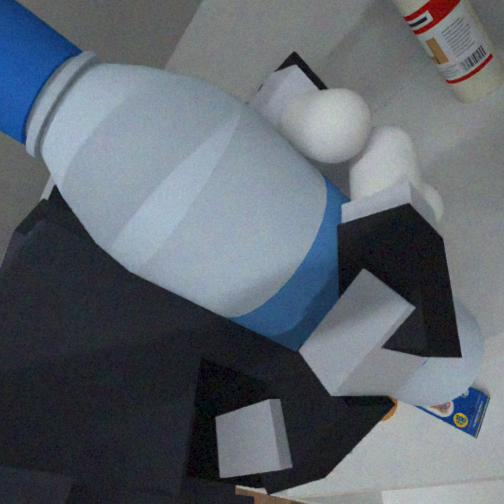

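>>> {"api": "move", "payload": {"base": {"translate_m": 0.215}, "speeds": {"translate_m": 0.12}, "cameras": ["all"]}}

Scene clock: 170.73 s.
move: done
base_odometry: x=+0.191 y=-1.250 heading=-1.440
base_tilt: forward=-0.1 right=+0.2
base_status: done
joint_positions: joint_1_rad=-0.005 joint_2_rad=-0.262 joint_3_rad=+3.139 joint_4_rad=-1.472 joint_5_rad=-0.003 joint_6_rad=-0.326 joint_7_rad=+1.568 hand_index_mcp=+0.133 hand_index_abd=+0.004 hand_index_pip=-0.338 hand_index_dip=+0.015 hand_middle_mcp=+0.123 hand_middle_abd=+0.004 hand_middle_pip=-0.332 hand_middle_dip=+0.016 hand_ring_mcp=+0.750 hand_ring_abd=+0.007 hand_ring_pip=+0.578 hand_ring_dip=+0.697 hand_thumb_cmc=-0.554 hand_thumb_axl=+0.504 hand_thumb_mcp=-0.073 hand_thumb_ipl=-0.320 hand_current_limit=+0.400 hand_speed=-0.750
joint_status: not commanded
hand_state: blocked,goal,blocked,goal,blocked,goal,blocked,goal,goal,goal,goal,goal,goal,goal,blocked,blocked
index_mcp_current_ma: 157
index_abd_current_ma: 16
index_pip_current_ma: 385
index_dip_current_ma: 67
middle_mcp_current_ma: 111
middle_abd_current_ma: 16
middle_pip_current_ma: 385
middle_dip_current_ma: 71
ring_mcp_current_ma: 0
ring_abd_current_ma: 26
ring_pip_current_ma: -9
ring_dip_current_ma: -12
thumb_cmc_current_ma: 71
thumb_axl_current_ma: 17
thumb_mcp_current_ma: 385
thumb_ipl_current_ma: 385
hand_goal_index_mcp: 0.100
hand_goal_index_abd: 0.000
hand_goal_index_pip: -0.450
hand_goal_index_dip: 0.000
hand_goal_middle_mcp: 0.100
hand_goal_middle_abd: 0.000
hand_goal_middle_pip: -0.450
hand_goal_middle_dip: 0.000
hand_goal_ring_mcp: 0.750
hand_goal_ring_abd: 0.000
hand_goal_ring_pip: 0.580
hand_goal_ring_dip: 0.700
hand_goal_thumb_cmc: -0.570
hand_goal_thumb_axl: 0.500
hand_goal_thumb_mcp: -0.300
hand_goal_thumb_ipl: -0.400
motor_effort: joint_1_rad=+1(1) joint_2_rad=-13(17) joint_3_rad=+0(2) joint_4_rad=+22(22) joint_5_rad=+2(2) joint_6_rad=+14(14) joint_7_rad=+1(1)
hand_pose: x=+0.6070 y=-0.0796 z=+1.1866 quat_wxyz=(+0.005, -0.695, -0.001, -0.719) (m; base frame)
hand_target: x=+0.5802 y=-0.0829 z=+1.2190 quat_wxyz=(+0.015, -0.678, +0.014, -0.735) (m; base frame)
hand_status: not commanded
pictures: base_camera, wrist_camera
camera_calibration:
wrist_camera: T_world_to_cam=[[0.0704138, -0.658395, -0.749372, 0.831169], [-0.687022, 0.51265, -0.514967, 1.02984], [0.723217, 0.551096, -0.416234, 0.216086], [0, 0, 0, 1]] pos_world=[0.492722, -0.0997952, 1.24313]

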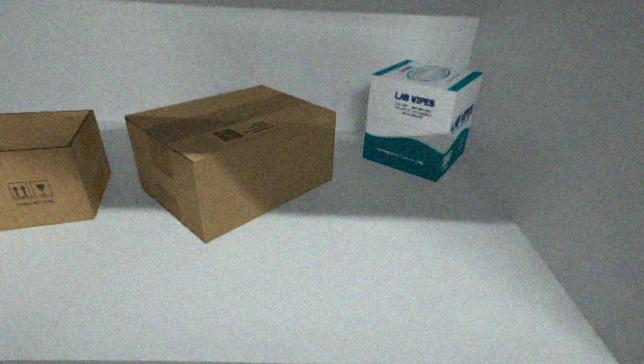

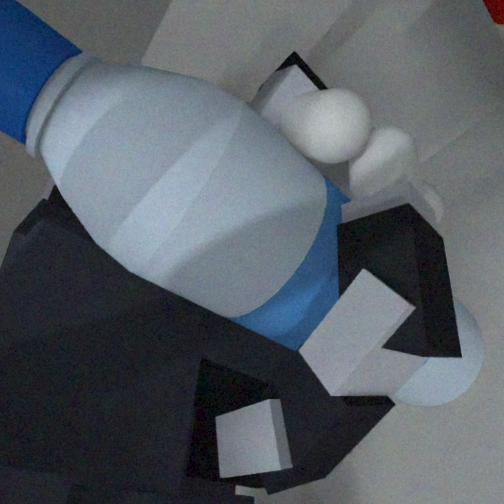

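>>> {"api": "move", "payload": {"joints": {"joint_4_rad": -1.59, "joint_6_rad": -0.19}, "min_time_s": 2.5, "cameras": ["wrist_camera"]}}

Scene clock: 173.83 s.
move: done
base_odometry: x=+0.191 y=-1.250 heading=-1.440
base_tilt: forward=-0.1 right=+0.1
base_status: not commanded
joint_positions: joint_1_rad=-0.005 joint_2_rad=-0.262 joint_3_rad=+3.139 joint_4_rad=-1.602 joint_5_rad=-0.003 joint_6_rad=-0.277 joint_7_rad=+1.568 hand_index_mcp=+0.133 hand_index_abd=+0.004 hand_index_pip=-0.338 hand_index_dip=+0.015 hand_middle_mcp=+0.123 hand_middle_abd=+0.004 hand_middle_pip=-0.332 hand_middle_dip=+0.016 hand_ring_mcp=+0.750 hand_ring_abd=+0.007 hand_ring_pip=+0.578 hand_ring_dip=+0.697 hand_thumb_cmc=-0.554 hand_thumb_axl=+0.504 hand_thumb_mcp=-0.073 hand_thumb_ipl=-0.320 hand_current_limit=+0.400 hand_speed=-0.750
joint_status: all done
hand_state: blocked,goal,blocked,goal,blocked,goal,blocked,goal,goal,goal,goal,goal,goal,goal,blocked,blocked
index_mcp_current_ma: 157
index_abd_current_ma: 16
index_pip_current_ma: 385
index_dip_current_ma: 67
middle_mcp_current_ma: 111
middle_abd_current_ma: 16
middle_pip_current_ma: 385
middle_dip_current_ma: 71
ring_mcp_current_ma: 0
ring_abd_current_ma: 26
ring_pip_current_ma: -9
ring_dip_current_ma: -12
thumb_cmc_current_ma: 71
thumb_axl_current_ma: 17
thumb_mcp_current_ma: 385
thumb_ipl_current_ma: 385
hand_goal_index_mcp: 0.100
hand_goal_index_abd: 0.000
hand_goal_index_pip: -0.450
hand_goal_index_dip: 0.000
hand_goal_middle_mcp: 0.100
hand_goal_middle_abd: 0.000
hand_goal_middle_pip: -0.450
hand_goal_middle_dip: 0.000
hand_goal_ring_mcp: 0.750
hand_goal_ring_abd: 0.000
hand_goal_ring_pip: 0.580
hand_goal_ring_dip: 0.700
hand_goal_thumb_cmc: -0.570
hand_goal_thumb_axl: 0.500
hand_goal_thumb_mcp: -0.300
hand_goal_thumb_ipl: -0.400
motor_effort: joint_1_rad=+1(1) joint_2_rad=-14(14) joint_3_rad=+0(1) joint_4_rad=+22(23) joint_5_rad=+2(3) joint_6_rad=+13(15) joint_7_rad=+1(1)
hand_pose: x=+0.6169 y=-0.0796 z=+1.1229 quat_wxyz=(+0.004, -0.723, -0.001, -0.690) (m; base frame)
hand_target: x=+0.5993 y=-0.0829 z=+1.1722 quat_wxyz=(+0.015, -0.674, +0.014, -0.738) (m; base frame)
hand_status: not commanded
pictures: wrist_camera
camera_calibration:
wrist_camera: T_world_to_cam=[[0.00890588, -0.658792, -0.752272, 0.82381], [-0.726789, 0.51244, -0.457366, 0.963608], [0.686803, 0.550816, -0.474239, 0.270009], [0, 0, 0, 1]] pos_world=[0.50756, -0.0997966, 1.1885]

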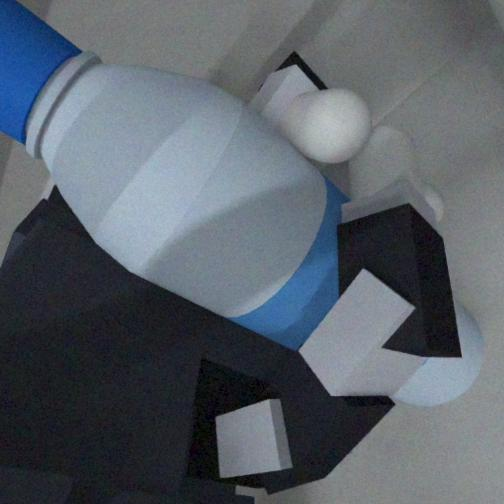

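>>> {"api": "move", "payload": {"joints": {"joint_6_rad": -0.115}, "min_time_s": 1}}

>>> {"api": "move", "payload": {"joints": {"joint_4_rad": -1.625}, "min_time_s": 1}}

Scene clock: 175.47 s.
move: done
base_odometry: x=+0.191 y=-1.250 heading=-1.440
base_tilt: forward=-0.1 right=+0.1
base_status: not commanded
joint_positions: joint_1_rad=-0.005 joint_2_rad=-0.262 joint_3_rad=+3.139 joint_4_rad=-1.602 joint_5_rad=-0.003 joint_6_rad=-0.203 joint_7_rad=+1.568 hand_index_mcp=+0.133 hand_index_abd=+0.004 hand_index_pip=-0.338 hand_index_dip=+0.015 hand_middle_mcp=+0.123 hand_middle_abd=+0.004 hand_middle_pip=-0.332 hand_middle_dip=+0.016 hand_ring_mcp=+0.750 hand_ring_abd=+0.007 hand_ring_pip=+0.578 hand_ring_dip=+0.697 hand_thumb_cmc=-0.554 hand_thumb_axl=+0.504 hand_thumb_mcp=-0.073 hand_thumb_ipl=-0.320 hand_current_limit=+0.400 hand_speed=-0.750
joint_status: all done
hand_state: blocked,goal,blocked,goal,blocked,goal,blocked,goal,goal,goal,goal,goal,goal,goal,blocked,blocked
index_mcp_current_ma: 157
index_abd_current_ma: 16
index_pip_current_ma: 385
index_dip_current_ma: 67
middle_mcp_current_ma: 111
middle_abd_current_ma: 16
middle_pip_current_ma: 385
middle_dip_current_ma: 71
ring_mcp_current_ma: 0
ring_abd_current_ma: 26
ring_pip_current_ma: -9
ring_dip_current_ma: -12
thumb_cmc_current_ma: 71
thumb_axl_current_ma: 17
thumb_mcp_current_ma: 385
thumb_ipl_current_ma: 385
hand_goal_index_mcp: 0.100
hand_goal_index_abd: 0.000
hand_goal_index_pip: -0.450
hand_goal_index_dip: 0.000
hand_goal_middle_mcp: 0.100
hand_goal_middle_abd: 0.000
hand_goal_middle_pip: -0.450
hand_goal_middle_dip: 0.000
hand_goal_ring_mcp: 0.750
hand_goal_ring_abd: 0.000
hand_goal_ring_pip: 0.580
hand_goal_ring_dip: 0.700
hand_goal_thumb_cmc: -0.570
hand_goal_thumb_axl: 0.500
hand_goal_thumb_mcp: -0.300
hand_goal_thumb_ipl: -0.400
motor_effort: joint_1_rad=+0(1) joint_2_rad=-14(14) joint_3_rad=+0(1) joint_4_rad=+22(23) joint_5_rad=+2(2) joint_6_rad=+14(14) joint_7_rad=+1(1)
hand_pose: x=+0.6188 y=-0.0796 z=+1.1452 quat_wxyz=(+0.005, -0.697, -0.001, -0.717) (m; base frame)
hand_target: x=+0.5983 y=-0.0829 z=+1.1949 quat_wxyz=(+0.015, -0.646, +0.013, -0.763) (m; base frame)
hand_status: not commanded
pictures: none

Scene clock: 176.73 s.
move: done
base_odometry: x=+0.191 y=-1.250 heading=-1.440
base_tilt: forward=-0.1 right=+0.1
base_status: not commanded
joint_positions: joint_1_rad=-0.005 joint_2_rad=-0.262 joint_3_rad=+3.139 joint_4_rad=-1.637 joint_5_rad=-0.003 joint_6_rad=-0.201 joint_7_rad=+1.568 hand_index_mcp=+0.133 hand_index_abd=+0.004 hand_index_pip=-0.338 hand_index_dip=+0.015 hand_middle_mcp=+0.123 hand_middle_abd=+0.004 hand_middle_pip=-0.332 hand_middle_dip=+0.016 hand_ring_mcp=+0.750 hand_ring_abd=+0.007 hand_ring_pip=+0.578 hand_ring_dip=+0.697 hand_thumb_cmc=-0.554 hand_thumb_axl=+0.504 hand_thumb_mcp=-0.073 hand_thumb_ipl=-0.320 hand_current_limit=+0.400 hand_speed=-0.750
joint_status: all done
hand_state: blocked,goal,blocked,goal,blocked,goal,blocked,goal,goal,goal,goal,goal,goal,goal,blocked,blocked
index_mcp_current_ma: 157
index_abd_current_ma: 16
index_pip_current_ma: 385
index_dip_current_ma: 67
middle_mcp_current_ma: 111
middle_abd_current_ma: 16
middle_pip_current_ma: 385
middle_dip_current_ma: 71
ring_mcp_current_ma: 0
ring_abd_current_ma: 26
ring_pip_current_ma: -9
ring_dip_current_ma: -12
thumb_cmc_current_ma: 71
thumb_axl_current_ma: 17
thumb_mcp_current_ma: 385
thumb_ipl_current_ma: 385
hand_goal_index_mcp: 0.100
hand_goal_index_abd: 0.000
hand_goal_index_pip: -0.450
hand_goal_index_dip: 0.000
hand_goal_middle_mcp: 0.100
hand_goal_middle_abd: 0.000
hand_goal_middle_pip: -0.450
hand_goal_middle_dip: 0.000
hand_goal_ring_mcp: 0.750
hand_goal_ring_abd: 0.000
hand_goal_ring_pip: 0.580
hand_goal_ring_dip: 0.700
hand_goal_thumb_cmc: -0.570
hand_goal_thumb_axl: 0.500
hand_goal_thumb_mcp: -0.300
hand_goal_thumb_ipl: -0.400
motor_effort: joint_1_rad=+0(1) joint_2_rad=-14(14) joint_3_rad=+0(1) joint_4_rad=+23(23) joint_5_rad=+2(2) joint_6_rad=+13(14) joint_7_rad=+1(1)
hand_pose: x=+0.6205 y=-0.0796 z=+1.1245 quat_wxyz=(+0.004, -0.709, -0.001, -0.705) (m; base frame)
hand_target: x=+0.6018 y=-0.0829 z=+1.1737 quat_wxyz=(+0.015, -0.659, +0.014, -0.752) (m; base frame)
hand_status: not commanded
pictures: none

>>> {"api": "move", "payload": {"joints": {"joint_4_rad": -1.65, "joint_6_rad": -0.105}, "min_time_s": 1}}

Scene clock: 178.17 s.
move: done
base_odometry: x=+0.191 y=-1.250 heading=-1.440
base_tilt: forward=-0.1 right=+0.1
base_status: not commanded
joint_positions: joint_1_rad=-0.005 joint_2_rad=-0.262 joint_3_rad=+3.139 joint_4_rad=-1.661 joint_5_rad=-0.003 joint_6_rad=-0.193 joint_7_rad=+1.568 hand_index_mcp=+0.133 hand_index_abd=+0.004 hand_index_pip=-0.338 hand_index_dip=+0.015 hand_middle_mcp=+0.123 hand_middle_abd=+0.004 hand_middle_pip=-0.332 hand_middle_dip=+0.016 hand_ring_mcp=+0.750 hand_ring_abd=+0.007 hand_ring_pip=+0.578 hand_ring_dip=+0.697 hand_thumb_cmc=-0.554 hand_thumb_axl=+0.504 hand_thumb_mcp=-0.073 hand_thumb_ipl=-0.320 hand_current_limit=+0.400 hand_speed=-0.750
joint_status: all done
hand_state: blocked,goal,blocked,goal,blocked,goal,blocked,goal,goal,goal,goal,goal,goal,goal,blocked,blocked
index_mcp_current_ma: 157
index_abd_current_ma: 16
index_pip_current_ma: 385
index_dip_current_ma: 67
middle_mcp_current_ma: 111
middle_abd_current_ma: 16
middle_pip_current_ma: 385
middle_dip_current_ma: 71
ring_mcp_current_ma: 0
ring_abd_current_ma: 26
ring_pip_current_ma: -9
ring_dip_current_ma: -12
thumb_cmc_current_ma: 71
thumb_axl_current_ma: 17
thumb_mcp_current_ma: 385
thumb_ipl_current_ma: 385
hand_goal_index_mcp: 0.100
hand_goal_index_abd: 0.000
hand_goal_index_pip: -0.450
hand_goal_index_dip: 0.000
hand_goal_middle_mcp: 0.100
hand_goal_middle_abd: 0.000
hand_goal_middle_pip: -0.450
hand_goal_middle_dip: 0.000
hand_goal_ring_mcp: 0.750
hand_goal_ring_abd: 0.000
hand_goal_ring_pip: 0.580
hand_goal_ring_dip: 0.700
hand_goal_thumb_cmc: -0.570
hand_goal_thumb_axl: 0.500
hand_goal_thumb_mcp: -0.300
hand_goal_thumb_ipl: -0.400
motor_effort: joint_1_rad=+1(1) joint_2_rad=-14(14) joint_3_rad=+0(1) joint_4_rad=+23(23) joint_5_rad=+2(2) joint_6_rad=+13(14) joint_7_rad=+1(1)
hand_pose: x=+0.6214 y=-0.0796 z=+1.1123 quat_wxyz=(+0.004, -0.715, -0.001, -0.700) (m; base frame)
hand_target: x=+0.6038 y=-0.0829 z=+1.1615 quat_wxyz=(+0.015, -0.665, +0.014, -0.747) (m; base frame)
hand_status: not commanded
pictures: none

>>> {"api": "move", "payload": {"joints": {"joint_4_rad": -1.66, "joint_6_rad": -0.06}, "min_time_s": 1, "cameras": ["wrist_camera"]}}

>>> {"api": "zoom_image", "payload": {"camera": "wrist_camera", "region": [380, 260, 504, 420]}}

Scene clock: 179.70 s.
move: done
base_odometry: x=+0.191 y=-1.250 heading=-1.440
base_tilt: forward=-0.2 right=+0.1
base_status: not commanded
joint_positions: joint_1_rad=-0.005 joint_2_rad=-0.262 joint_3_rad=+3.139 joint_4_rad=-1.670 joint_5_rad=-0.003 joint_6_rad=-0.148 joint_7_rad=+1.568 hand_index_mcp=+0.133 hand_index_abd=+0.004 hand_index_pip=-0.338 hand_index_dip=+0.015 hand_middle_mcp=+0.123 hand_middle_abd=+0.004 hand_middle_pip=-0.332 hand_middle_dip=+0.016 hand_ring_mcp=+0.750 hand_ring_abd=+0.007 hand_ring_pip=+0.578 hand_ring_dip=+0.697 hand_thumb_cmc=-0.554 hand_thumb_axl=+0.504 hand_thumb_mcp=-0.073 hand_thumb_ipl=-0.320 hand_current_limit=+0.400 hand_speed=-0.750
joint_status: all done
hand_state: blocked,goal,blocked,goal,blocked,goal,blocked,goal,goal,goal,goal,goal,goal,goal,blocked,blocked
index_mcp_current_ma: 157
index_abd_current_ma: 16
index_pip_current_ma: 385
index_dip_current_ma: 67
middle_mcp_current_ma: 111
middle_abd_current_ma: 16
middle_pip_current_ma: 385
middle_dip_current_ma: 71
ring_mcp_current_ma: 0
ring_abd_current_ma: 26
ring_pip_current_ma: -9
ring_dip_current_ma: -12
thumb_cmc_current_ma: 71
thumb_axl_current_ma: 17
thumb_mcp_current_ma: 385
thumb_ipl_current_ma: 385
hand_goal_index_mcp: 0.100
hand_goal_index_abd: 0.000
hand_goal_index_pip: -0.450
hand_goal_index_dip: 0.000
hand_goal_middle_mcp: 0.100
hand_goal_middle_abd: 0.000
hand_goal_middle_pip: -0.450
hand_goal_middle_dip: 0.000
hand_goal_ring_mcp: 0.750
hand_goal_ring_abd: 0.000
hand_goal_ring_pip: 0.580
hand_goal_ring_dip: 0.700
hand_goal_thumb_cmc: -0.570
hand_goal_thumb_axl: 0.500
hand_goal_thumb_mcp: -0.300
hand_goal_thumb_ipl: -0.400
motor_effort: joint_1_rad=+1(1) joint_2_rad=-14(14) joint_3_rad=+0(1) joint_4_rad=+22(23) joint_5_rad=+2(2) joint_6_rad=+13(14) joint_7_rad=+1(2)
hand_pose: x=+0.6228 y=-0.0797 z=+1.1200 quat_wxyz=(+0.004, -0.702, -0.001, -0.712) (m; base frame)
hand_target: x=+0.6040 y=-0.0829 z=+1.1690 quat_wxyz=(+0.015, -0.652, +0.013, -0.758) (m; base frame)
hand_status: not commanded
pictures: wrist_camera
camera_calibration:
wrist_camera: T_world_to_cam=[[0.0542495, -0.658424, -0.75069, 0.791568], [-0.697541, 0.512953, -0.500316, 0.9965], [0.714489, 0.550778, -0.43145, 0.199403], [0, 0, 0, 1]] pos_world=[0.509686, -0.0997975, 1.17882]

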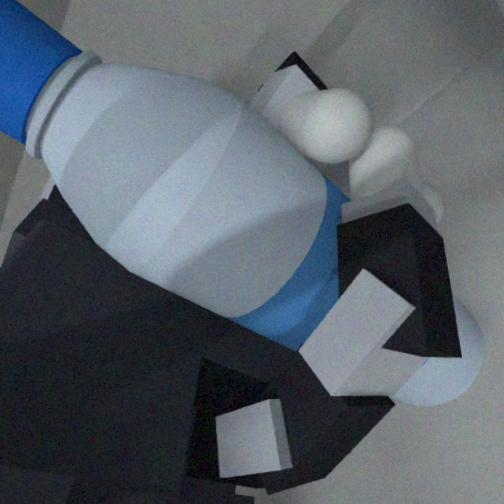

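Scaled by 3.150.

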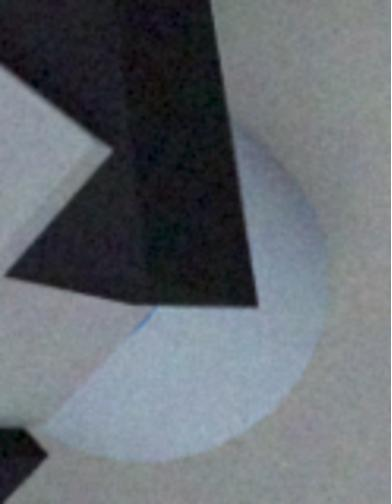

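>>> {"api": "move", "payload": {"joints": {"joint_4_rad": -1.69, "joint_6_rad": -0.055}, "min_time_s": 1}}

Scene clock: 181.13 s.
move: done
base_odometry: x=+0.191 y=-1.250 heading=-1.440
base_tilt: forward=-0.1 right=+0.1
base_status: not commanded
joint_positions: joint_1_rad=-0.005 joint_2_rad=-0.262 joint_3_rad=+3.139 joint_4_rad=-1.701 joint_5_rad=-0.003 joint_6_rad=-0.142 joint_7_rad=+1.568 hand_index_mcp=+0.133 hand_index_abd=+0.004 hand_index_pip=-0.338 hand_index_dip=+0.015 hand_middle_mcp=+0.123 hand_middle_abd=+0.004 hand_middle_pip=-0.332 hand_middle_dip=+0.016 hand_ring_mcp=+0.750 hand_ring_abd=+0.007 hand_ring_pip=+0.578 hand_ring_dip=+0.697 hand_thumb_cmc=-0.554 hand_thumb_axl=+0.504 hand_thumb_mcp=-0.073 hand_thumb_ipl=-0.320 hand_current_limit=+0.400 hand_speed=-0.750
joint_status: all done
hand_state: blocked,goal,blocked,goal,blocked,goal,blocked,goal,goal,goal,goal,goal,goal,goal,blocked,blocked
index_mcp_current_ma: 157
index_abd_current_ma: 16
index_pip_current_ma: 385
index_dip_current_ma: 67
middle_mcp_current_ma: 111
middle_abd_current_ma: 16
middle_pip_current_ma: 385
middle_dip_current_ma: 71
ring_mcp_current_ma: 0
ring_abd_current_ma: 26
ring_pip_current_ma: -9
ring_dip_current_ma: -12
thumb_cmc_current_ma: 71
thumb_axl_current_ma: 17
thumb_mcp_current_ma: 385
thumb_ipl_current_ma: 385
hand_goal_index_mcp: 0.100
hand_goal_index_abd: 0.000
hand_goal_index_pip: -0.450
hand_goal_index_dip: 0.000
hand_goal_middle_mcp: 0.100
hand_goal_middle_abd: 0.000
hand_goal_middle_pip: -0.450
hand_goal_middle_dip: 0.000
hand_goal_ring_mcp: 0.750
hand_goal_ring_abd: 0.000
hand_goal_ring_pip: 0.580
hand_goal_ring_dip: 0.700
hand_goal_thumb_cmc: -0.570
hand_goal_thumb_axl: 0.500
hand_goal_thumb_mcp: -0.300
hand_goal_thumb_ipl: -0.400
motor_effort: joint_1_rad=+0(1) joint_2_rad=-14(14) joint_3_rad=+0(0) joint_4_rad=+23(24) joint_5_rad=+2(2) joint_6_rad=+13(15) joint_7_rad=+1(2)
hand_pose: x=+0.6236 y=-0.0797 z=+1.1026 quat_wxyz=(+0.004, -0.711, -0.001, -0.703) (m; base frame)
hand_target: x=+0.6062 y=-0.0829 z=+1.1522 quat_wxyz=(+0.015, -0.661, +0.014, -0.750) (m; base frame)
hand_status: not commanded
pictures: none

>>> {"api": "move", "payload": {"joints": {"joint_4_rad": -1.70, "joint_6_rad": -0.035}, "min_time_s": 1, "cameras": ["wrist_camera"]}}

Scene clock: 182.67 s.
move: done
base_odometry: x=+0.191 y=-1.250 heading=-1.440
base_tilt: forward=-0.1 right=+0.2
base_status: not commanded
joint_positions: joint_1_rad=-0.005 joint_2_rad=-0.262 joint_3_rad=+3.139 joint_4_rad=-1.710 joint_5_rad=-0.003 joint_6_rad=-0.123 joint_7_rad=+1.568 hand_index_mcp=+0.133 hand_index_abd=+0.004 hand_index_pip=-0.338 hand_index_dip=+0.015 hand_middle_mcp=+0.123 hand_middle_abd=+0.004 hand_middle_pip=-0.332 hand_middle_dip=+0.016 hand_ring_mcp=+0.750 hand_ring_abd=+0.007 hand_ring_pip=+0.578 hand_ring_dip=+0.697 hand_thumb_cmc=-0.554 hand_thumb_axl=+0.504 hand_thumb_mcp=-0.073 hand_thumb_ipl=-0.320 hand_current_limit=+0.400 hand_speed=-0.750
joint_status: all done
hand_state: blocked,goal,blocked,goal,blocked,goal,blocked,goal,goal,goal,goal,goal,goal,goal,blocked,blocked
index_mcp_current_ma: 157
index_abd_current_ma: 16
index_pip_current_ma: 385
index_dip_current_ma: 67
middle_mcp_current_ma: 111
middle_abd_current_ma: 16
middle_pip_current_ma: 385
middle_dip_current_ma: 71
ring_mcp_current_ma: 0
ring_abd_current_ma: 26
ring_pip_current_ma: -9
ring_dip_current_ma: -12
thumb_cmc_current_ma: 71
thumb_axl_current_ma: 17
thumb_mcp_current_ma: 385
thumb_ipl_current_ma: 385
hand_goal_index_mcp: 0.100
hand_goal_index_abd: 0.000
hand_goal_index_pip: -0.450
hand_goal_index_dip: 0.000
hand_goal_middle_mcp: 0.100
hand_goal_middle_abd: 0.000
hand_goal_middle_pip: -0.450
hand_goal_middle_dip: 0.000
hand_goal_ring_mcp: 0.750
hand_goal_ring_abd: 0.000
hand_goal_ring_pip: 0.580
hand_goal_ring_dip: 0.700
hand_goal_thumb_cmc: -0.570
hand_goal_thumb_axl: 0.500
hand_goal_thumb_mcp: -0.300
hand_goal_thumb_ipl: -0.400
motor_effort: joint_1_rad=+1(1) joint_2_rad=-14(14) joint_3_rad=+0(1) joint_4_rad=+22(23) joint_5_rad=+2(2) joint_6_rad=+14(14) joint_7_rad=+1(1)
hand_pose: x=+0.6242 y=-0.0797 z=+1.1030 quat_wxyz=(+0.004, -0.707, -0.001, -0.707) (m; base frame)
hand_target: x=+0.6066 y=-0.0829 z=+1.1521 quat_wxyz=(+0.015, -0.657, +0.014, -0.753) (m; base frame)
hand_status: not commanded
pictures: wrist_camera
camera_calibration:
wrist_camera: T_world_to_cam=[[0.0430392, -0.658473, -0.751373, 0.786575], [-0.704876, 0.512963, -0.489916, 0.982216], [0.708023, 0.550711, -0.442064, 0.206815], [0, 0, 0, 1]] pos_world=[0.512058, -0.0997979, 1.16364]

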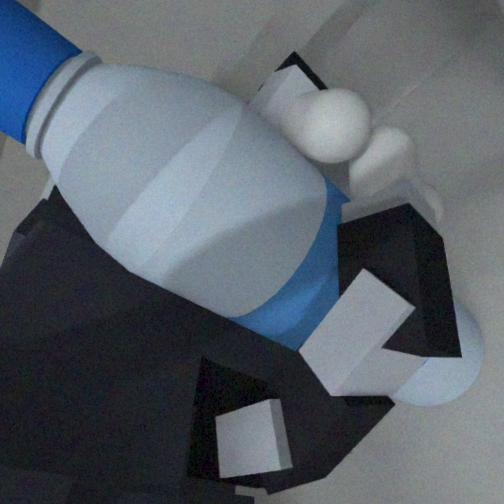

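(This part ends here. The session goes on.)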